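## Task

Put the cartridge marked with the broad green band into the sealant gun. Seat it all the way forward in the cup of the front ring, with its nozzle sticking out through that ring. The plunger rod can only be drawn back while its small thumb plate, just behind the handle, is held pushed toward the gun's front. The loaded gun must end up resting on the table itself, not leaning on any other object. Then declare that you are finished.

## Robot and tools

Robot: two arms, left_arm and right_arm, each with a parallel two-finger gripper. Each base sits on a tilted plate, and both plates hang from one metal frame behind them. A clearance warning treats a plate and its half of the frame as part of that arm. Calibrated bases in the scene frame: left_arm (-0.026, +0.221, +0.299) m, quat_wxyz (+0.954, -0.139, +0.265, -0.014); right_arm (-0.039, -0.156, +0.299) m, quat_wxyz (+0.954, +0.150, +0.259, -0.028).

Frame: all hand poses, targets and velocities use the scene frame. Its origin is at table-top height, midway between the nominal bases. +z points up, +x points out over the table, and left_arm is on the +y side. Image left and right do not match the arm names. A gripper's fingers point along its own +z and open and close along its y. end_effector_position is the point between the pads, about 1 cm behind the fingertips. Reported poses can be off by a few centimetres, more at long reach.

Row format (used by execute_actions and move): 16 numbers. Numbers 1-8 are for left_arm: x, y, z in metres, then qw, qx, qy, qz (w first), then opening. Numbers 9-16 are the same eight for right_arm. Always send all 16, even if one arm stays still. x, y, z and the quaternion form an absolute pose in the scene frame, not an offset. Opening is also absolute: -1 is closed and +1 is fully open (0.094 m).

execute_actions(actions, cameras): actions is a list of actions. Each action is a table of up to 15 rows, one row per 1/30 s step. A shorter table repeats its last row until 15 steps are done. Both arms' targets are refused if any target lies more than 0.6 m, along any of that gripper's axes, from where the gripper was when the action began. If the first action fails this check against the last reported state, the whole call is refused. Each step the controller clips your pose to 100 mm and 20 degrees from the measured pose, so one action may fall short. The arm then heads to its "Hand target", so send the remainder in the next call. To hold an orientation, repeat the same quaternion in every row; do not copy a drifted reported one. For an idle arm, resend the last reported pose and opening unchanged. An empty actions list just returns state and images.

move(target, speed, blend, opening_speed, blocking, cameras): each gripper follows a straight line from its Hand target to its row. target is one 16-number row or a list of up to 15 rows, all sharing a 10 s cap. The 0.6 m check does not apply here. speed is in m/s, 0.002 to 0.5, default 0.25; turning is capped at twice that in rad/s. Give one speed, or one per target. blend is a corner radius in metres for a list, default 0. opening_speed is units per second on the -1..+1 scale, at least 0.2; use a low value to close gently. The first row's openings are sent at the start. A later row's openings are sent only after every arm arrives and stops. blocking=false returns after about 0.5 s, and a new move then replaces the running one. Paths do not avoid obstacles or the other arm. Grippers lag and overshoot more at high speed, especially with a straight arm. Route around an arm's own base, because passing close can flip its shoulder posture. The result adds a "move:" line giving the outcome (done, off_target, moving, held, fault) and any limits. limits=paced means a pose was clipped, and limits=held means steps were withheld. done means at rest within 10 mm and 2 degrees of the target; this says nothing about contact.

wait(seconds 0-10) lets the scene run with the last commands held. stop() brakes a running move. zoom_image(camera, region=[x0,y0,x1,y1]) enlarges part of a camera's latest image, at most 504x504 px, with (0,0) at the top-left. read_manual(section="licences") returns only licence text. finished_scene(scene=1 or 2) ends the scene for good; call it once the gun is loaded and resting alone on the table.

Cameras: cam_high, cam_low, cam_left_wrist, cam_right_wrist, each 896x504. The cameras argument lists which ones to return: omitted or ["all"] gives every camera, [] gives none. Calibration (K, distortion, T_world_to_cam) is provided, but fixed cameras may have shifted slightly. Wrist images can lag while the arm moves.

Result lines: end_effector_position and end_effector_quat_wxyz per arm; Hand target; Tool commands (current gripper commands); grip_measured (measured opening on the command scale); Joint positions (the last value is the opening in metres); Joint velocities ("within noise" means essentially still); Joint torques. Torques include gravity, and joints 1-3 wrap sign beyond ±28 N m. Friction can leave an arm a centimetre or more off target without any contact. grip_measured tracks the command even when squeezing, so it does not show when the fingers touch. To release, command well above grip_measured. Pads squeeze at roughly 50-64 N each.

Hazards: motors heat up when holding loads, reaching far or pushing against something. MOTOR HOT appears at 75 °C. At 90 °C an OVER-TEMPERATURE FAULT folds that arm and it stays idle. At 100 °C the arm collapses. Simulated time passes while you think, and a running move keeps going during it. Avoid dropping things, releasing a part while it is still moving, slamming, hard impacts, and strong pushes, especially arm against arm. Anything left off the table fails the task. Occasional brief tugs on held parts or nudges to loose objects can happen.

Each tool is called after "Call:" by a JSON object that holds its "name" and its "arguments", one argument or row to a line.

## Session

Call:
{"name": "execute_actions", "arguments": {
  "actions": []
}}

Scene clock: 0.00 s.
left_arm: end_effector_position=(+0.1719, +0.3254, +0.2032) grip_measured=+1.000 end_effector_quat_wxyz=(+0.242, +0.062, +0.968, -0.030) | right_arm: end_effector_position=(+0.2247, -0.4321, +0.3854) grip_measured=+1.000 end_effector_quat_wxyz=(-0.010, +0.988, +0.156, +0.001)
Joint positions: left_arm=[1.025 0.795 0.06 -0.008 0.717 0.898 0.094] | right_arm=[-1.076 1.221 1.495 -1.337 -0.327 1.775 0.094]
Joint velocities: within noise
Joint torques (N m): no reading
Motor temperatures (°C): left_arm=[30 35 33 30 27 29 27] | right_arm=[29 30 36 31 29 27 27]
Heat: left arm: 35 °C; right arm: 36 °C.
Hand target: left_arm +0.1724, +0.3237, +0.2038; +0.244, +0.061, +0.967, -0.035 | right_arm +0.2237, -0.4325, +0.3886; -0.006, +0.988, +0.155, -0.001
Tool commands: left_gripper/opening=+1.0 right_gripper/opening=+1.0

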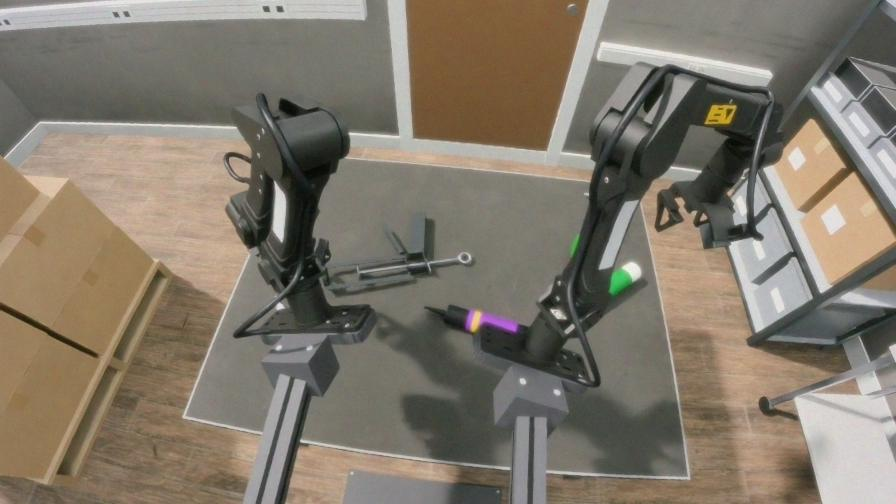

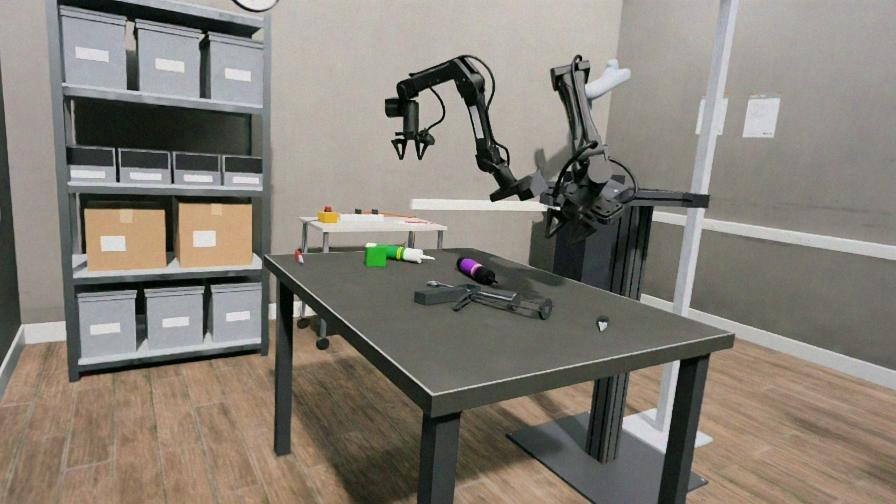

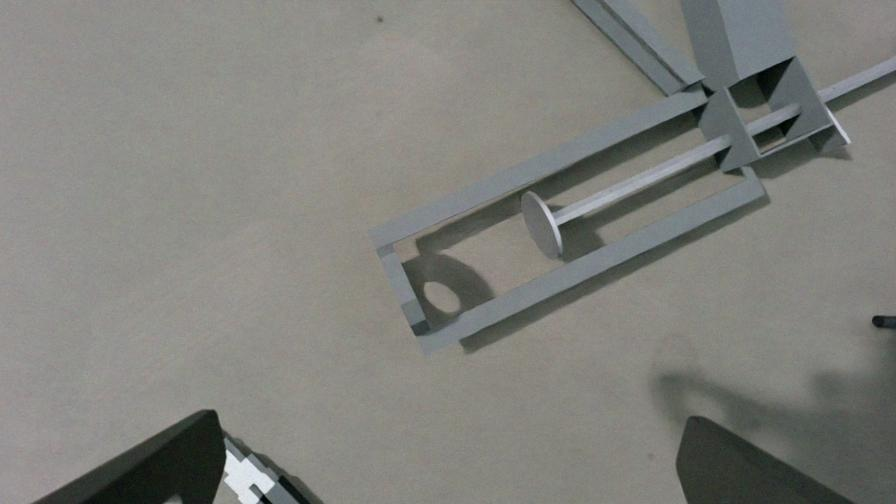

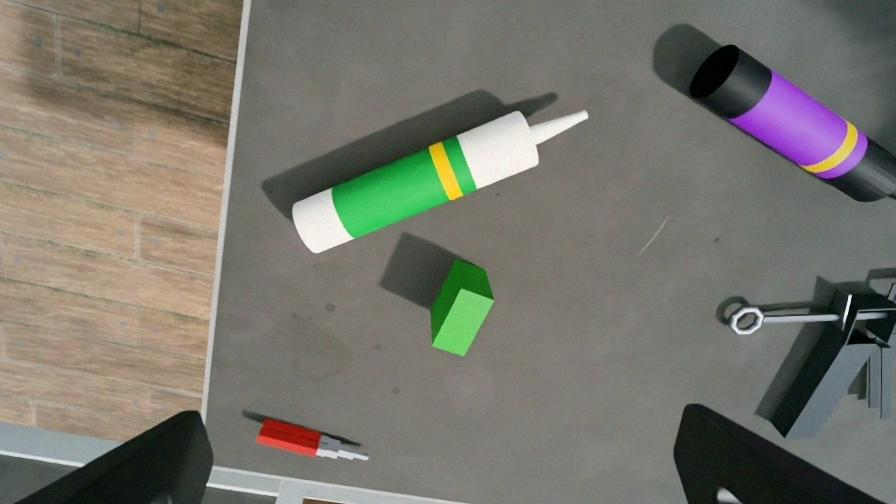

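Call:
{"name": "zoom_image", "arguments": {
  "camera": "cam_left_wrist",
  "region": [350, 0, 896, 370]
}}

Call:
{"name": "zoom_image", "arguments": {
  "camera": "cam_left_wrist",
  "region": [480, 0, 896, 300]
}}

Call:
{"name": "zoom_image", "arguments": {
  "camera": "cam_high",
  "region": [300, 180, 680, 370]
}}

Call:
{"name": "zoom_image", "arguments": {
  "camera": "cam_low",
  "region": [340, 220, 640, 350]
}}

Region (350, 0, 896, 370) is 546x370 pixels. A region can be at most 504 by 504 pixels.

Scaled by 1.212.

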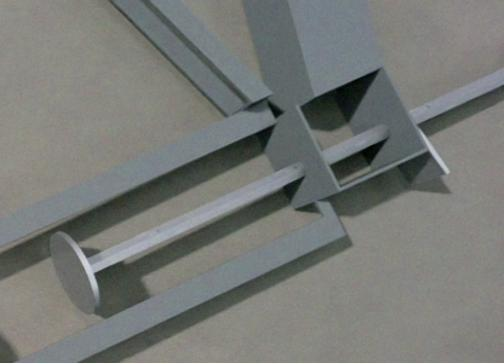

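Scaled by 1.326.

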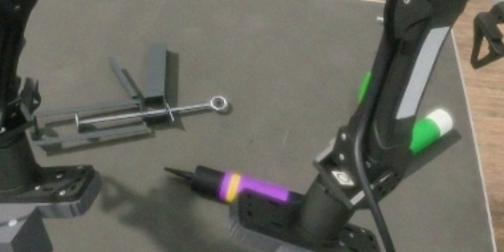

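Scaled by 1.680.

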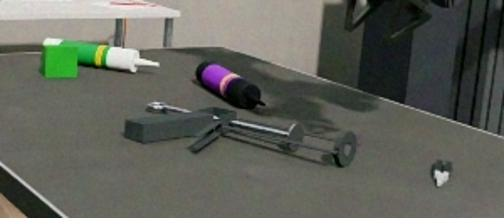

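Call:
{"name": "move", "arguments": {
  "target": [0.27,0.14,0.22,0,0.9886,0.1504,0,1, 0.2247,-0.4321,0.3854,-0.010,0.988,0.156,0.001,1]
}}

Scene clock: 80.07 s.
left_arm: end_effector_position=(+0.2729, +0.1427, +0.2207) grip_measured=+1.000 end_effector_quat_wxyz=(-0.064, +0.968, +0.241, +0.012) | right_arm: end_effector_position=(+0.2247, -0.4321, +0.3854) grip_measured=+1.000 end_effector_quat_wxyz=(-0.010, +0.988, +0.156, +0.001)
Joint positions: left_arm=[-0.567 1.545 0.869 -0.656 -0.63 2.096 0.094] | right_arm=[-1.076 1.221 1.495 -1.337 -0.327 1.775 0.094]
Joint velocities: within noise
Joint torques (N m): left_arm=[-4.62 -4.4 5.19 0.07 -0.07 0.08] | right_arm=[-1.02 -7.13 5.49 0.25 -0.02 -0.01]
Motor temperatures (°C): left_arm=[30 34 33 30 27 29 27] | right_arm=[29 35 37 30 28 27 26]
Heat: left arm: 34 °C; right arm: 37 °C.
Hand target: left_arm +0.2697, +0.1396, +0.2203; -0.070, +0.972, +0.223, +0.004 | right_arm +0.2247, -0.4321, +0.3854; -0.010, +0.988, +0.156, +0.001
Off the commanded pose: left_arm 0.004 m, 13 deg | right_arm 0.000 m, 0 deg.
joint sent to its limit (left arm) — joint 6 (wrist roll), upper limit. The joint targets are off in orientation, not in position.
move: off_target (left_arm)
camera_calibration:
cam_left_wrist: T_world_to_cam=[[-0.470039, 0.8757, 0.110512, -0.0196114], [0.80421, 0.373301, 0.462486, -0.33527], [0.363745, 0.306261, -0.879712, 0.133855], [0, 0, 0, 1]] pos_world=[0.21172, 0.101336, 0.274979]

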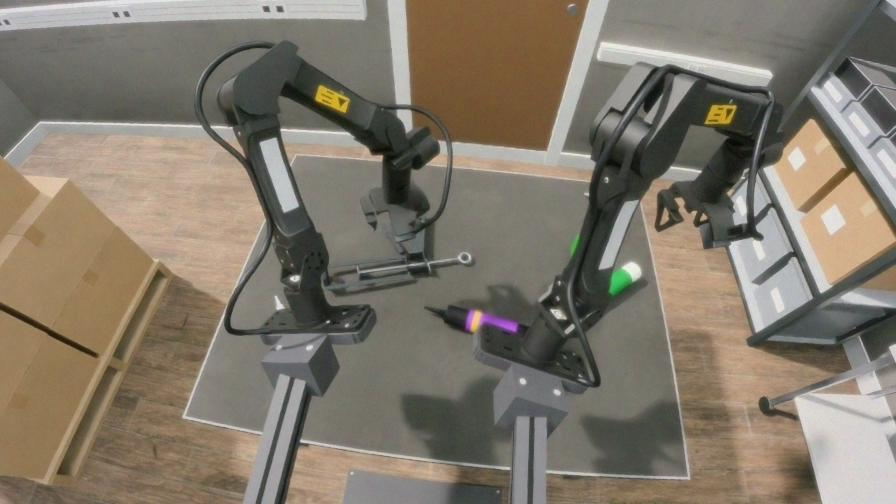

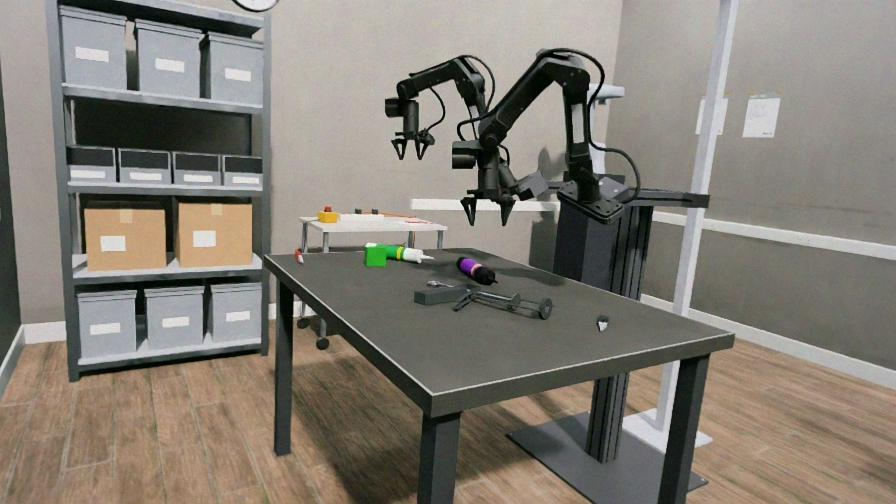

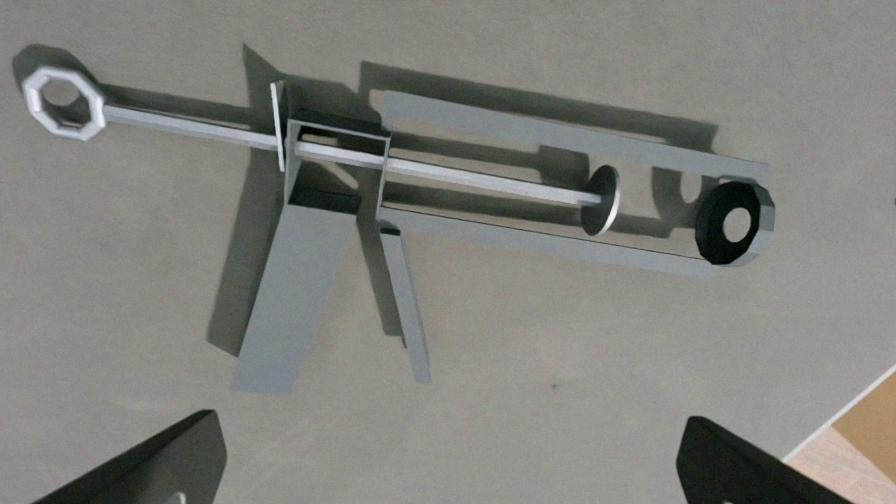

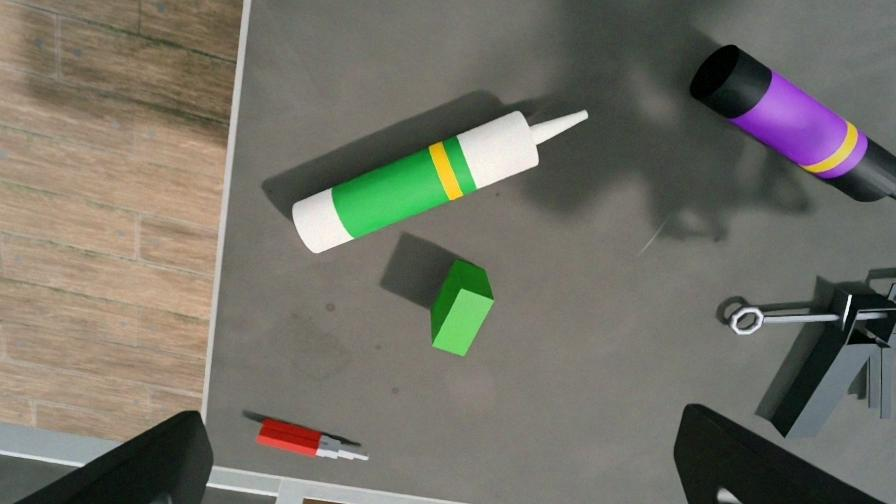

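Call:
{"name": "zoom_image", "arguments": {
  "camera": "cam_left_wrist",
  "region": [200, 50, 460, 250]
}}

Call:
{"name": "zoom_image", "arguments": {
  "camera": "cam_low",
  "region": [400, 260, 560, 340]
}}

Call:
{"name": "zoom_image", "arguments": {
  "camera": "cam_left_wrist",
  "region": [560, 100, 820, 300]
}}

Scaled by 1.938.

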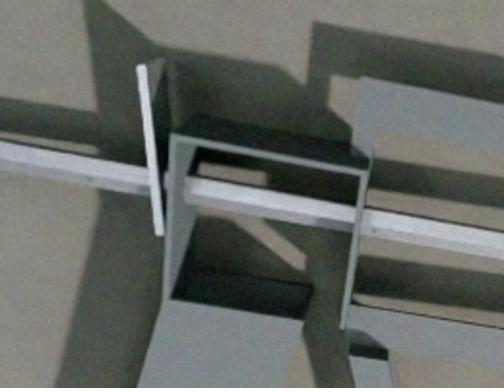

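Scaled by 3.150.

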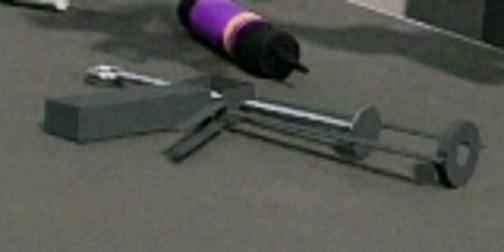

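Scaled by 1.938.

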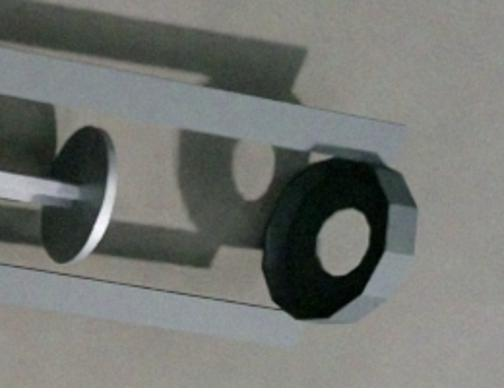

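Call:
{"name": "move", "arguments": {
  "target": [
    [0.27,0.12,0.22,0,0.866,-0.5,0,1, 0.2247,-0.4321,0.3854,-0.010,0.988,0.156,0.001,1],
    [0.28,0.10,0.15,0,0.1366,-0.9906,0,1, 0.2247,-0.4321,0.3854,-0.010,0.988,0.156,0.001,1]
  ],
  "blend": 0.03
}}

Scene clock: 145.90 s.
left_arm: end_effector_position=(+0.2831, +0.0995, +0.1566) grip_measured=+1.000 end_effector_quat_wxyz=(+0.470, -0.730, +0.490, -0.079) | right_arm: end_effector_position=(+0.2247, -0.4321, +0.3854) grip_measured=+1.000 end_effector_quat_wxyz=(-0.010, +0.988, +0.156, +0.001)
Joint positions: left_arm=[-0.779 2.637 1.359 -1.569 -1.578 2.096 0.094] | right_arm=[-1.076 1.221 1.495 -1.337 -0.327 1.775 0.094]
Joint velocities: within noise
Joint torques (N m): left_arm=[-5.85 -6.12 1.17 -1.1 -0.13 0.06] | right_arm=[-1.13 -7.17 5.46 0.23 -0.01 0.01]
Motor temperatures (°C): left_arm=[30 34 33 29 27 29 27] | right_arm=[29 35 36 29 28 27 26]
Heat: left arm: 34 °C; right arm: 36 °C.
Hand target: left_arm +0.2792, +0.1000, +0.1504; -0.472, +0.720, -0.504, +0.070 | right_arm +0.2247, -0.4321, +0.3854; -0.010, +0.988, +0.156, +0.001
Off the commanded pose: left_arm 0.007 m, 108 deg; orientation clipped | right_arm 0.000 m, 0 deg.
joint sent to its limit (left arm) — joint 4 (wrist pitch), lower limit; joint 5 (wrist yaw), lower limit; joint 6 (wrist roll), upper limit. The joint targets are off in orientation, not in position.
move: off_target (left_arm); limits=paced
camera_calibration:
cam_left_wrist: T_world_to_cam=[[0.644694, 0.0822051, 0.760008, -0.308229], [0.222888, -0.971217, -0.0840198, 0.0862402], [0.731226, 0.223564, -0.64446, -0.0456065], [0, 0, 0, 1]] pos_world=[0.21284, 0.119292, 0.212111]

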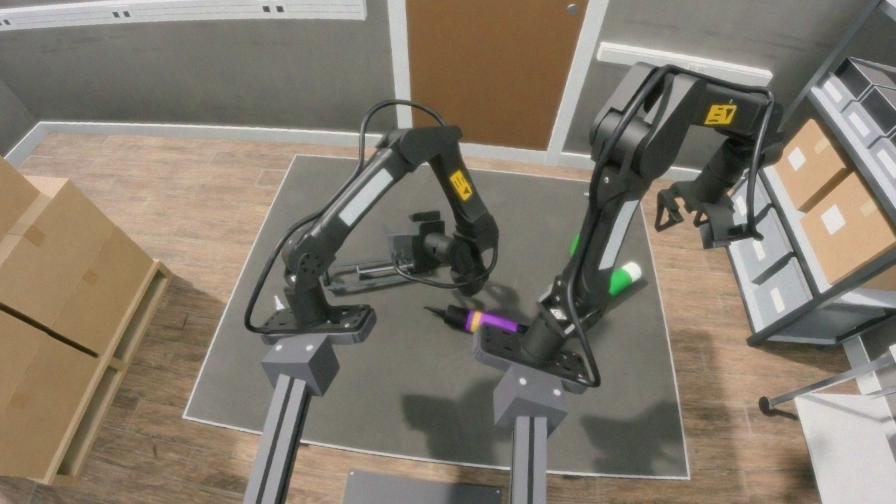

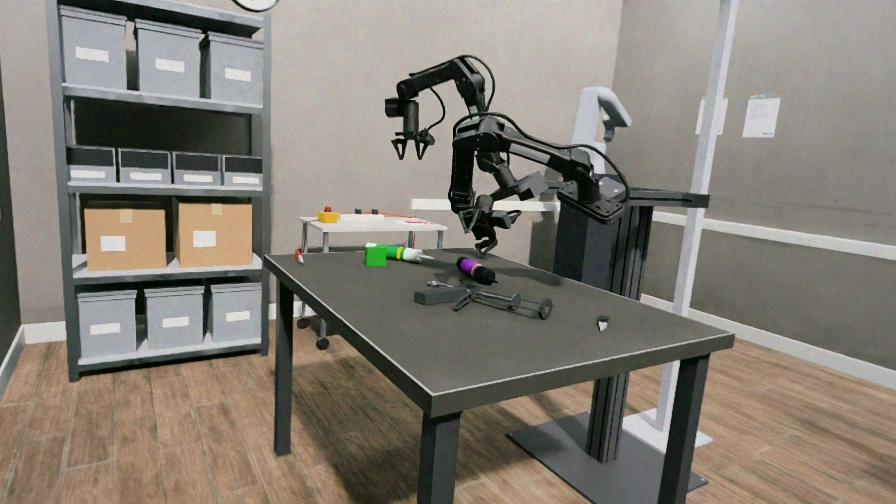

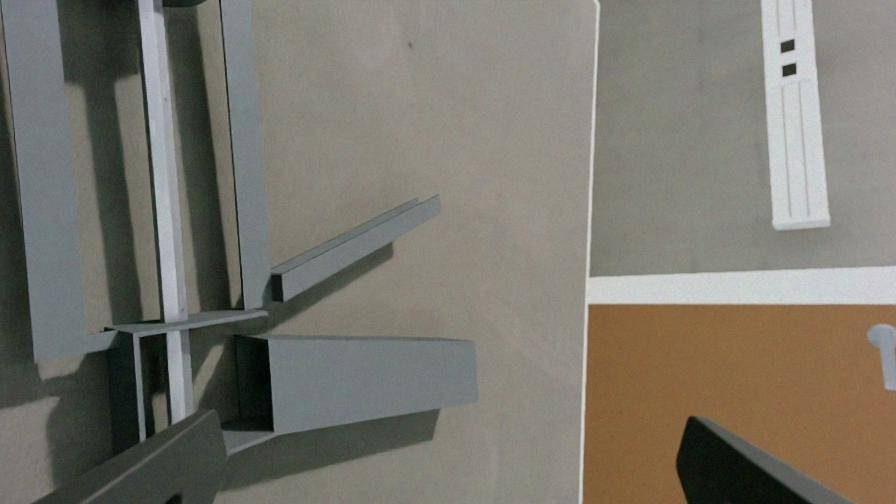

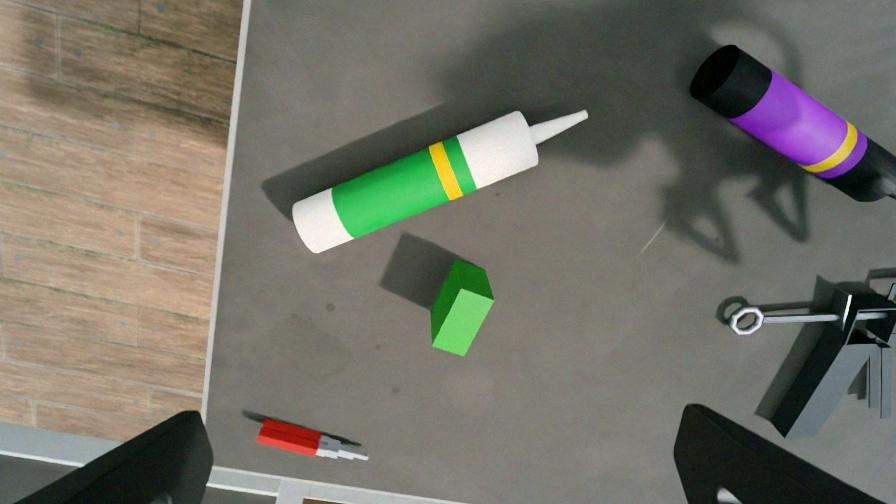

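Call:
{"name": "move", "arguments": {
  "target": [
    [0.25,0.14,0.22,0,0.9063,0.4226,0,1, 0.2247,-0.4321,0.3854,-0.010,0.988,0.156,0.001,1],
    [0.25,0.14,0.22,0,0.5,0.866,0,1, 0.2247,-0.4321,0.3854,-0.010,0.988,0.156,0.001,1],
    [0.28,0.10,0.17,0,-0.1366,0.9906,0,1, 0.2247,-0.4321,0.3854,-0.010,0.988,0.156,0.001,1]
  ],
  "blend": 0.02
}}

Scene clock: 166.07 s.
left_arm: end_effector_position=(+0.2774, +0.1029, +0.1743) grip_measured=+1.000 end_effector_quat_wxyz=(+0.000, -0.130, +0.992, +0.000) | right_arm: end_effector_position=(+0.2247, -0.4321, +0.3854) grip_measured=+1.000 end_effector_quat_wxyz=(-0.010, +0.988, +0.156, +0.001)
Joint positions: left_arm=[-0.528 1.7 0.843 -0.367 -0.509 -0.728 0.094] | right_arm=[-1.076 1.221 1.495 -1.337 -0.327 1.775 0.094]
Joint velocities: within noise
Joint torques (N m): left_arm=[-3.59 -5.04 4.34 0.62 -0.02 -0.15] | right_arm=[-1.16 -7.1 5.5 0.24 0.01 0.01]
Motor temperatures (°C): left_arm=[30 34 32 29 27 29 27] | right_arm=[29 35 36 29 28 27 26]
Heat: left arm: 34 °C; right arm: 36 °C.
Hand target: left_arm +0.2800, +0.1001, +0.1702; +0.000, -0.137, +0.991, +0.000 | right_arm +0.2247, -0.4321, +0.3854; -0.010, +0.988, +0.156, +0.001
Off the commanded pose: left_arm 0.006 m, 1 deg | right_arm 0.000 m, 0 deg.
move: done
camera_calibration:
cam_left_wrist: T_world_to_cam=[[0.258127, -0.966084, -0.00717914, 0.0306072], [-0.877139, -0.237464, 0.417419, 0.234491], [-0.404967, -0.10145, -0.908686, 0.363857], [0, 0, 0, 1]] pos_world=[0.34513, 0.122166, 0.232971]

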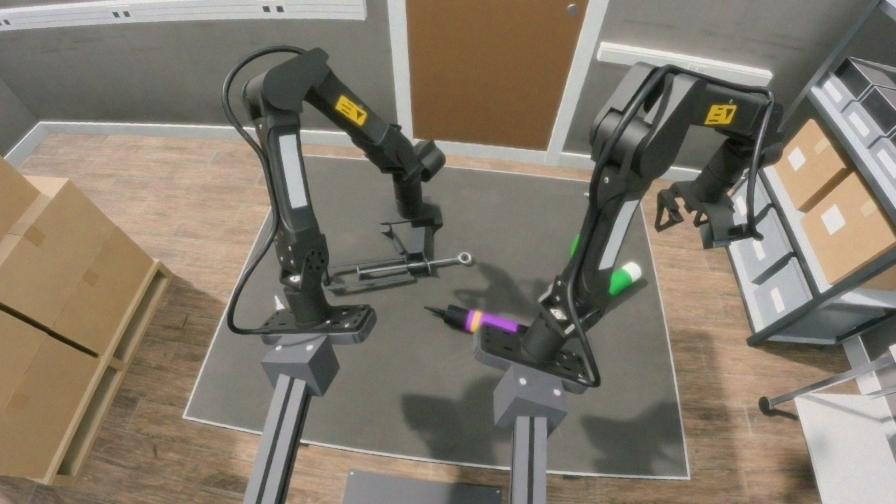

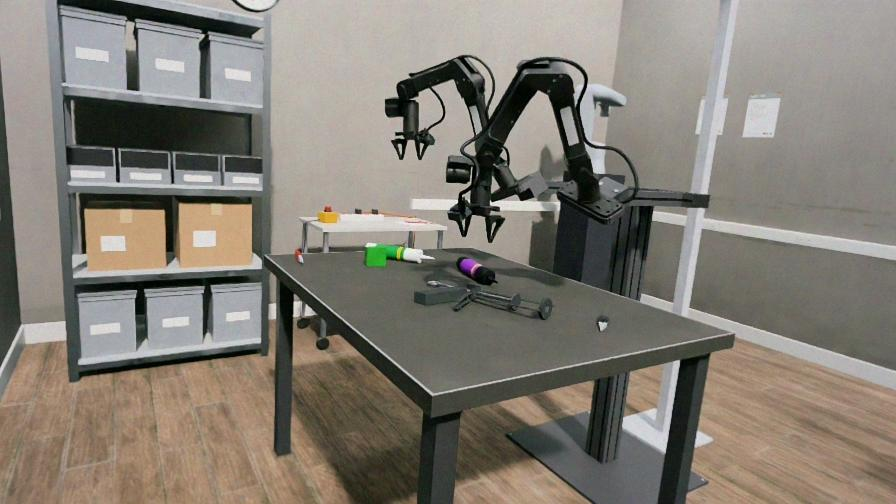

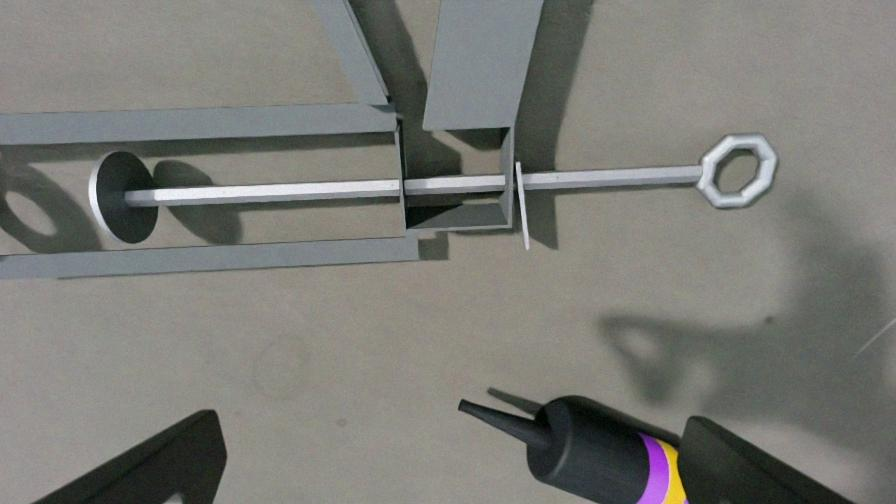

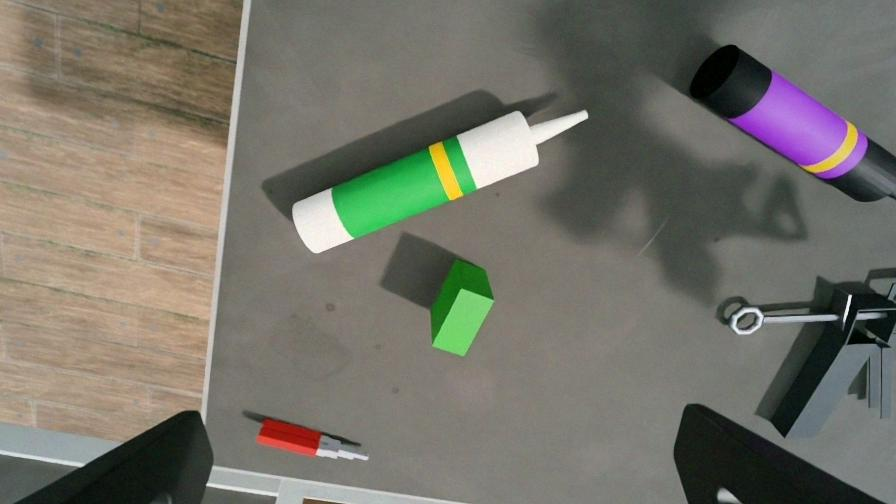

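Call:
{"name": "move", "arguments": {
  "target": [0.28,0.10,0.17,0,-0.1366,0.9906,0,1, 0.30,-0.15,0.16,0.4056,-0.579,0.579,0.4056,1]
}}

Scene clock: 207.60 s.
left_arm: end_effector_position=(+0.2775, +0.1029, +0.1743) grip_measured=+1.000 end_effector_quat_wxyz=(+0.000, -0.130, +0.991, +0.000) | right_arm: end_effector_position=(+0.3037, -0.1543, +0.1635) grip_measured=+1.000 end_effector_quat_wxyz=(+0.707, -0.576, +0.407, +0.051)
Joint positions: left_arm=[-0.528 1.7 0.843 -0.367 -0.509 -0.728 0.094] | right_arm=[-0.49 2.468 1.32 -1.556 -1.565 2.088 0.094]
Joint velocities: within noise
Joint torques (N m): left_arm=[-3.63 -5.04 4.46 0.61 -0.01 -0.17] | right_arm=[0.62 -6.8 -1.54 -1.19 0.06 0.09]
Motor temperatures (°C): left_arm=[30 34 32 29 27 29 27] | right_arm=[29 35 36 29 28 27 26]
Heat: left arm: 34 °C; right arm: 36 °C.
Hand target: left_arm +0.2800, +0.1001, +0.1701; +0.000, -0.137, +0.991, +0.000 | right_arm +0.2994, -0.1499, +0.1601; +0.706, -0.566, +0.420, +0.065
Off the commanded pose: left_arm 0.006 m, 1 deg | right_arm 0.007 m, 57 deg; orientation clipped.
joint sent to its limit (right arm) — joint 4 (wrist pitch), lower limit; joint 5 (wrist yaw), lower limit; joint 6 (wrist roll), upper limit. The joint targets are off in orientation, not in position.
move: off_target (right_arm); limits=paced
camera_calibration:
cam_left_wrist: T_world_to_cam=[[0.259228, -0.965793, -0.00673583, 0.0300797], [-0.877117, -0.238335, 0.416969, 0.234769], [-0.404311, -0.102182, -0.908896, 0.363841], [0, 0, 0, 1]] pos_world=[0.345227, 0.122182, 0.233005]
cam_right_wrist: T_world_to_cam=[[0.544805, -0.336506, 0.768083, -0.343085], [0.373633, -0.722595, -0.581597, -0.091883], [0.750724, 0.603838, -0.267943, -0.0038005], [0, 0, 0, 1]] pos_world=[0.224098, -0.17955, 0.20906]

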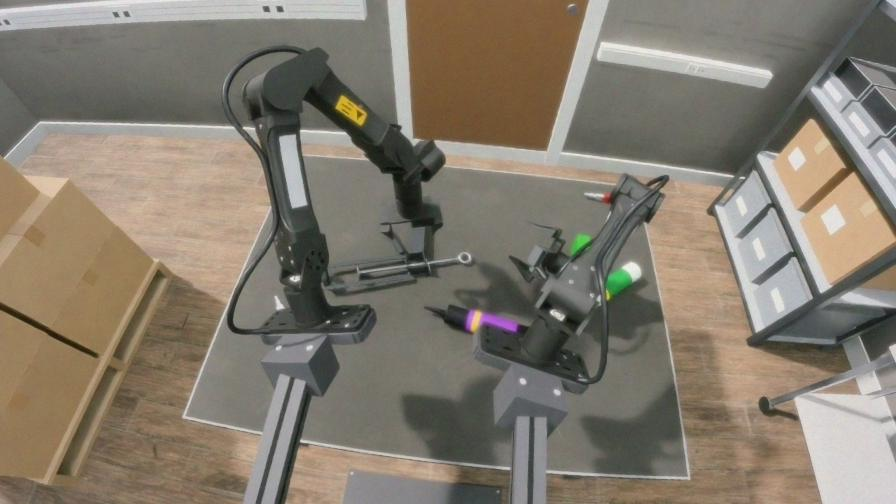

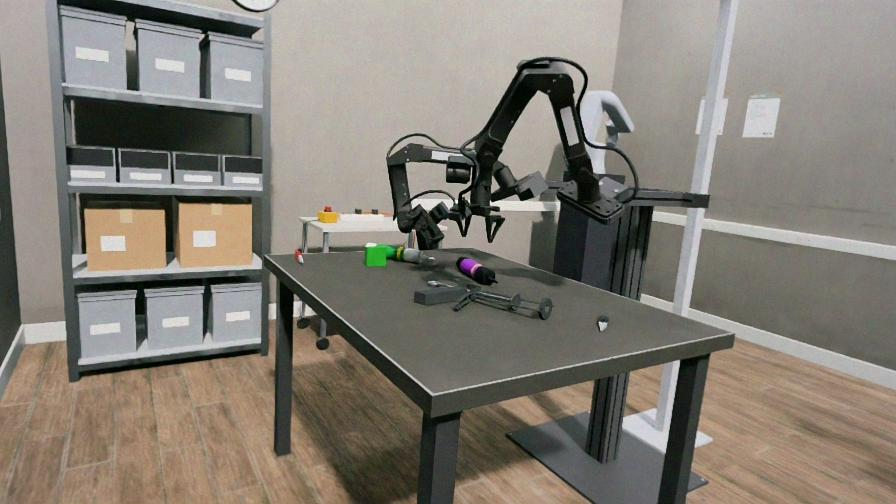

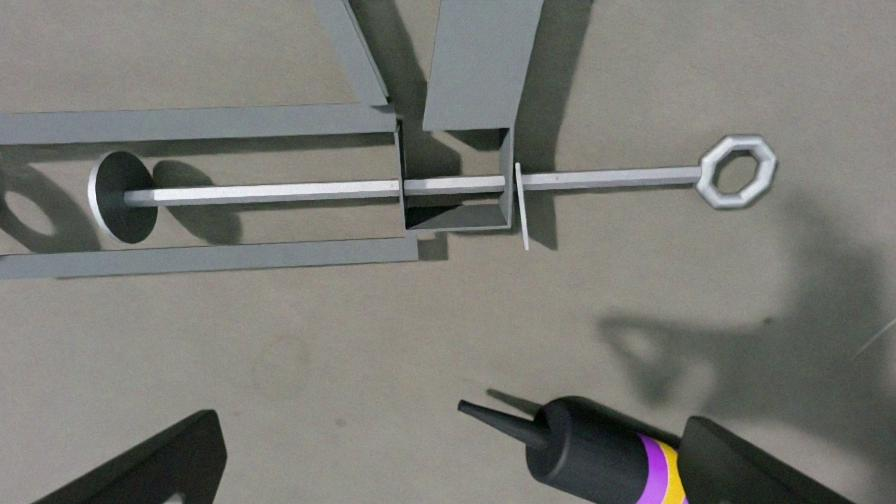

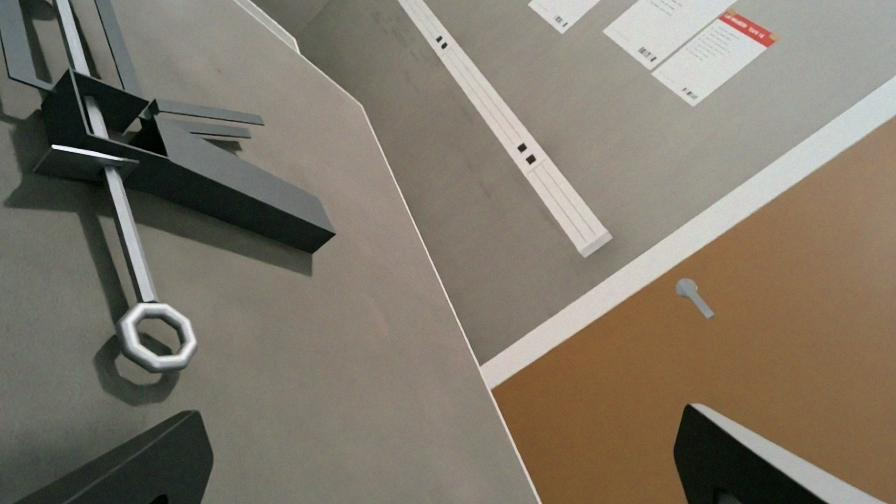

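Useful oblique view.

Call:
{"name": "zoom_image", "arguments": {
  "camera": "cam_right_wrist",
  "region": [0, 0, 360, 400]
}}

Call:
{"name": "zoom_image", "arguments": {
  "camera": "cam_right_wrist",
  "region": [0, 40, 180, 220]
}}

Scaled by 1.260.

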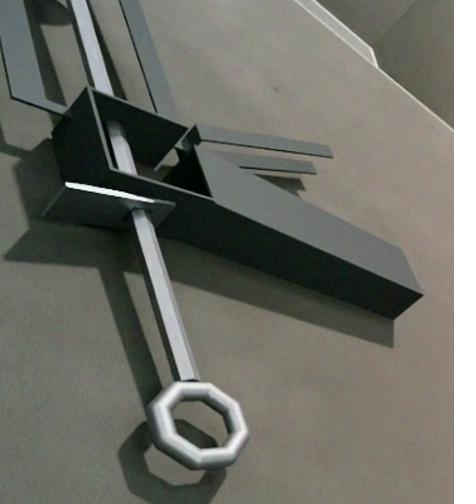

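Scaled by 2.800.

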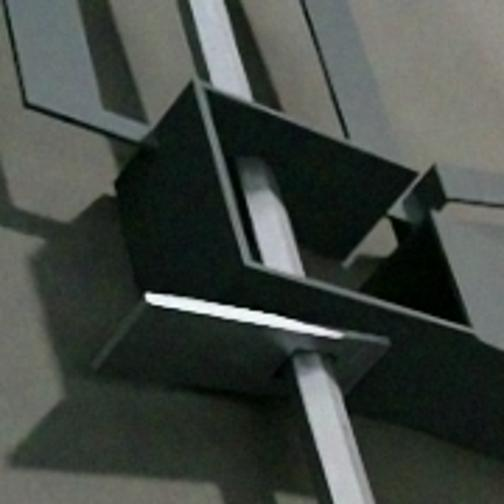

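Call:
{"name": "move", "arguments": {
  "target": [
    [0.2762,0.1015,0.10,0,-0.1478,0.9890,0,1, 0.32,-0.17,0.20,0,0.5948,0.8039,0,1],
    [0.2762,0.1015,0.09,0,-0.1478,0.9890,0,1, 0.34,-0.10,0.16,0,0.5948,0.8039,0,1]
  ],
  "blend": 0.01
}}

Scene clock: 337.33 s.
left_arm: end_effector_position=(+0.2804, +0.1022, +0.0964) grip_measured=+1.000 end_effector_quat_wxyz=(+0.005, -0.154, +0.988, -0.002) | right_arm: end_effector_position=(+0.3356, -0.0961, +0.1521) grip_measured=+1.000 end_effector_quat_wxyz=(-0.014, +0.594, +0.804, -0.004)
Joint positions: left_arm=[-0.405 1.96 0.843 -0.034 -0.465 -0.641 0.094] | right_arm=[0.344 1.81 1.082 -0.436 0.425 1.472 0.094]
Joint velocities: within noise
Joint torques (N m): left_arm=[-3.84 -5.78 1.84 0.68 0.01 0.08] | right_arm=[3.93 -11.02 2.17 0.21 0.15 -0.06]
Motor temperatures (°C): left_arm=[30 33 31 28 26 28 27] | right_arm=[29 35 35 32 28 26 26]
Heat: left arm: 33 °C; right arm: 35 °C.
Hand target: left_arm +0.2761, +0.1016, +0.0902; +0.000, -0.148, +0.989, +0.000 | right_arm +0.3399, -0.1000, +0.1598; +0.000, +0.595, +0.804, +0.000
Off the commanded pose: left_arm 0.008 m, 1 deg | right_arm 0.010 m, 2 deg.
move: done; limits=paced
camera_calibration:
cam_left_wrist: T_world_to_cam=[[0.304975, -0.952359, -0.0013503, 0.0135025], [-0.869126, -0.2789, 0.408453, 0.272327], [-0.389371, -0.123394, -0.912778, 0.292542], [0, 0, 0, 1]] pos_world=[0.346476, 0.124909, 0.155811]
cam_right_wrist: T_world_to_cam=[[-0.95781, -0.286185, 0.0264065, 0.289784], [-0.245399, 0.862197, 0.443166, 0.135776], [-0.149595, 0.417989, -0.89605, 0.313841], [0, 0, 0, 1]] pos_world=[0.357827, -0.165316, 0.213393]

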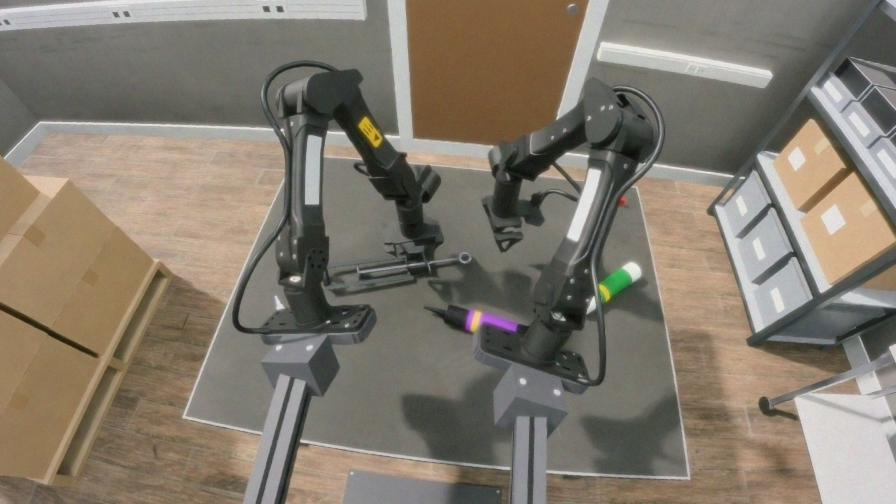

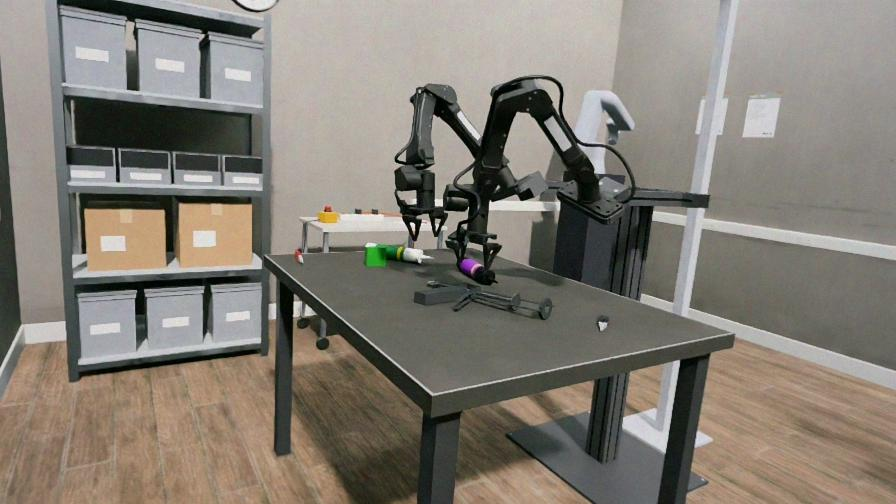

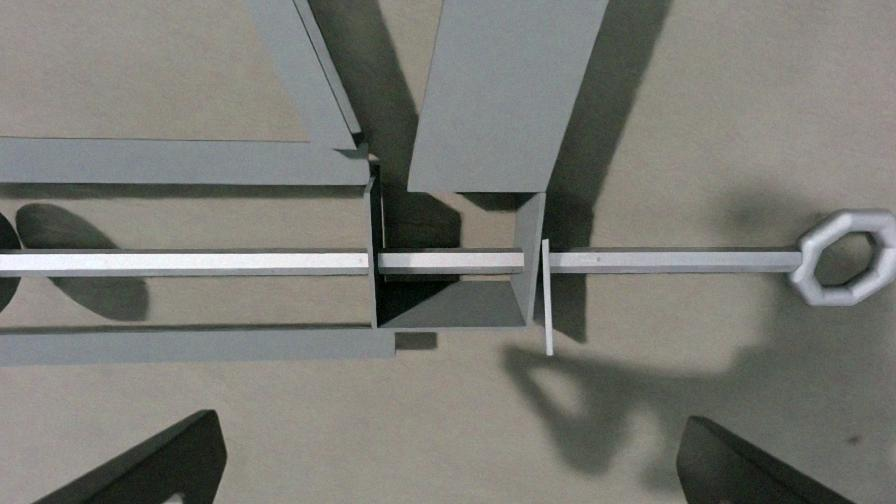

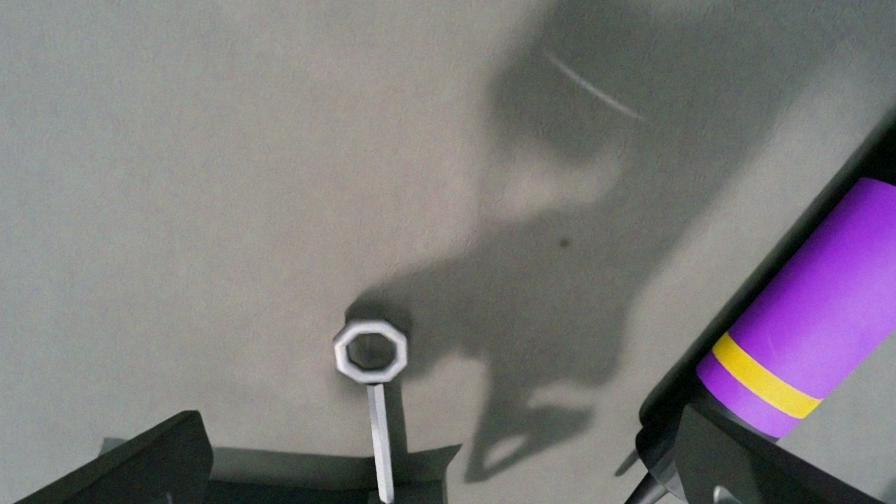

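Call:
{"name": "move", "arguments": {
  "target": [0.2715,0.0980,0.045,0,-0.1478,0.9890,0,1, 0.34,-0.10,0.16,0,0.5948,0.8039,0,1],
  "speed": 0.1
}}

Scene clock: 365.83 s.
left_arm: end_effector_position=(+0.2746, +0.0992, +0.0513) grip_measured=+1.000 end_effector_quat_wxyz=(+0.003, -0.153, +0.988, -0.001) | right_arm: end_effector_position=(+0.3357, -0.0961, +0.1520) grip_measured=+1.000 end_effector_quat_wxyz=(-0.013, +0.594, +0.804, -0.004)
Joint positions: left_arm=[-0.356 2.133 0.881 0.118 -0.446 -0.592 0.094] | right_arm=[0.344 1.81 1.082 -0.435 0.425 1.471 0.094]
Joint velocities: within noise
Joint torques (N m): left_arm=[-4.18 -6.11 1.37 0.69 0.01 0.11] | right_arm=[3.93 -10.96 2.18 0.28 0.14 -0.06]
Motor temperatures (°C): left_arm=[30 34 31 28 26 28 27] | right_arm=[29 40 34 31 28 26 26]
Heat: left arm: 34 °C; right arm: 40 °C.
Hand target: left_arm +0.2715, +0.0980, +0.0452; +0.000, -0.148, +0.989, +0.000 | right_arm +0.3399, -0.0999, +0.1597; +0.000, +0.595, +0.804, +0.000
Off the commanded pose: left_arm 0.007 m, 1 deg | right_arm 0.010 m, 2 deg.
move: done
camera_calibration:
cam_left_wrist: T_world_to_cam=[[0.303345, -0.952867, -0.00511253, 0.013046], [-0.867866, -0.278492, 0.4114, 0.284377], [-0.393433, -0.120359, -0.911441, 0.249427], [0, 0, 0, 1]] pos_world=[0.340976, 0.121649, 0.110412]
cam_right_wrist: T_world_to_cam=[[-0.957811, -0.286243, 0.0257484, 0.289977], [-0.245791, 0.862284, 0.442778, 0.136046], [-0.148944, 0.417769, -0.896262, 0.313606], [0, 0, 0, 1]] pos_world=[0.357892, -0.165322, 0.213368]

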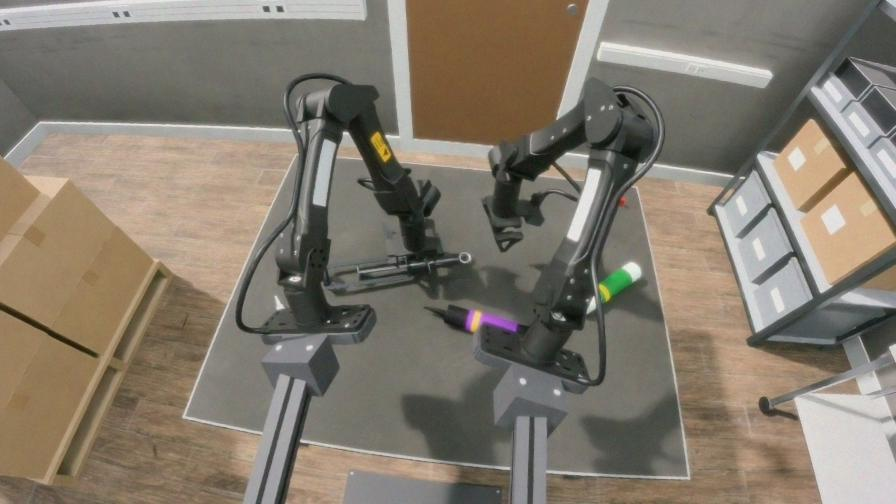

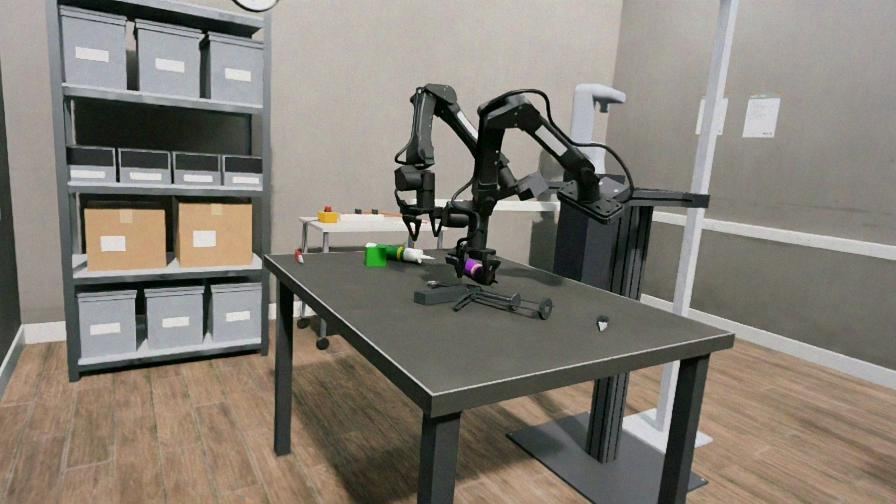

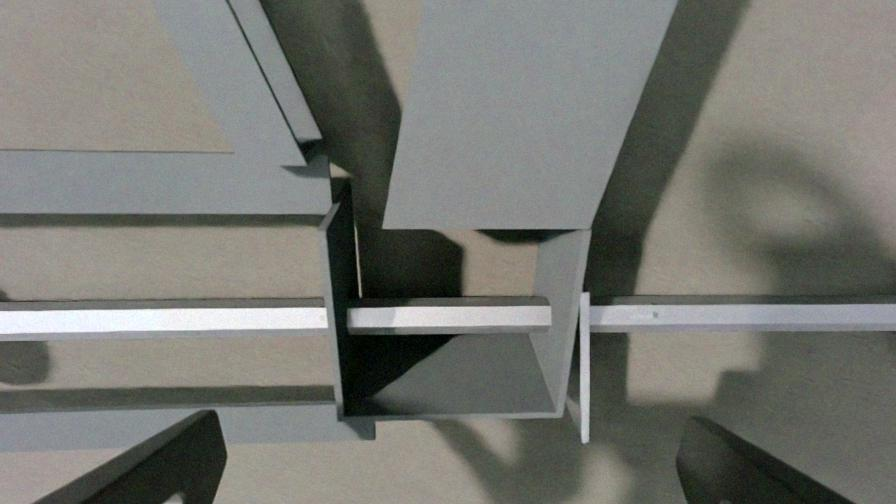

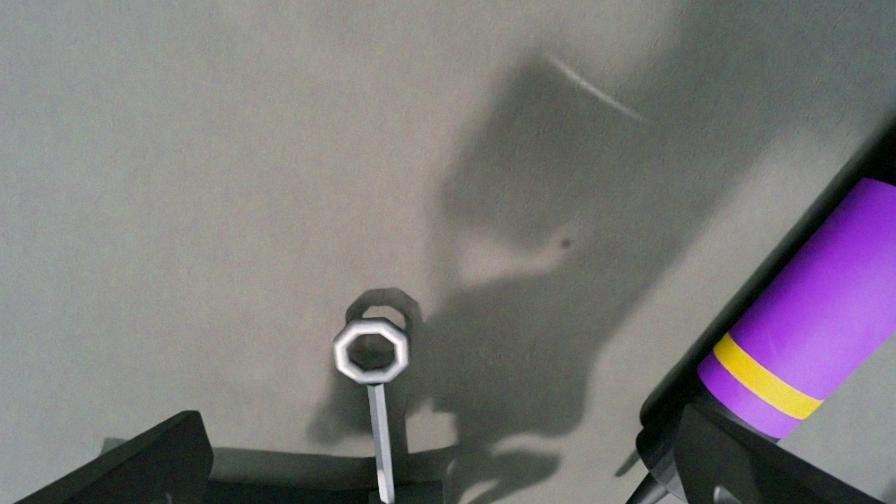

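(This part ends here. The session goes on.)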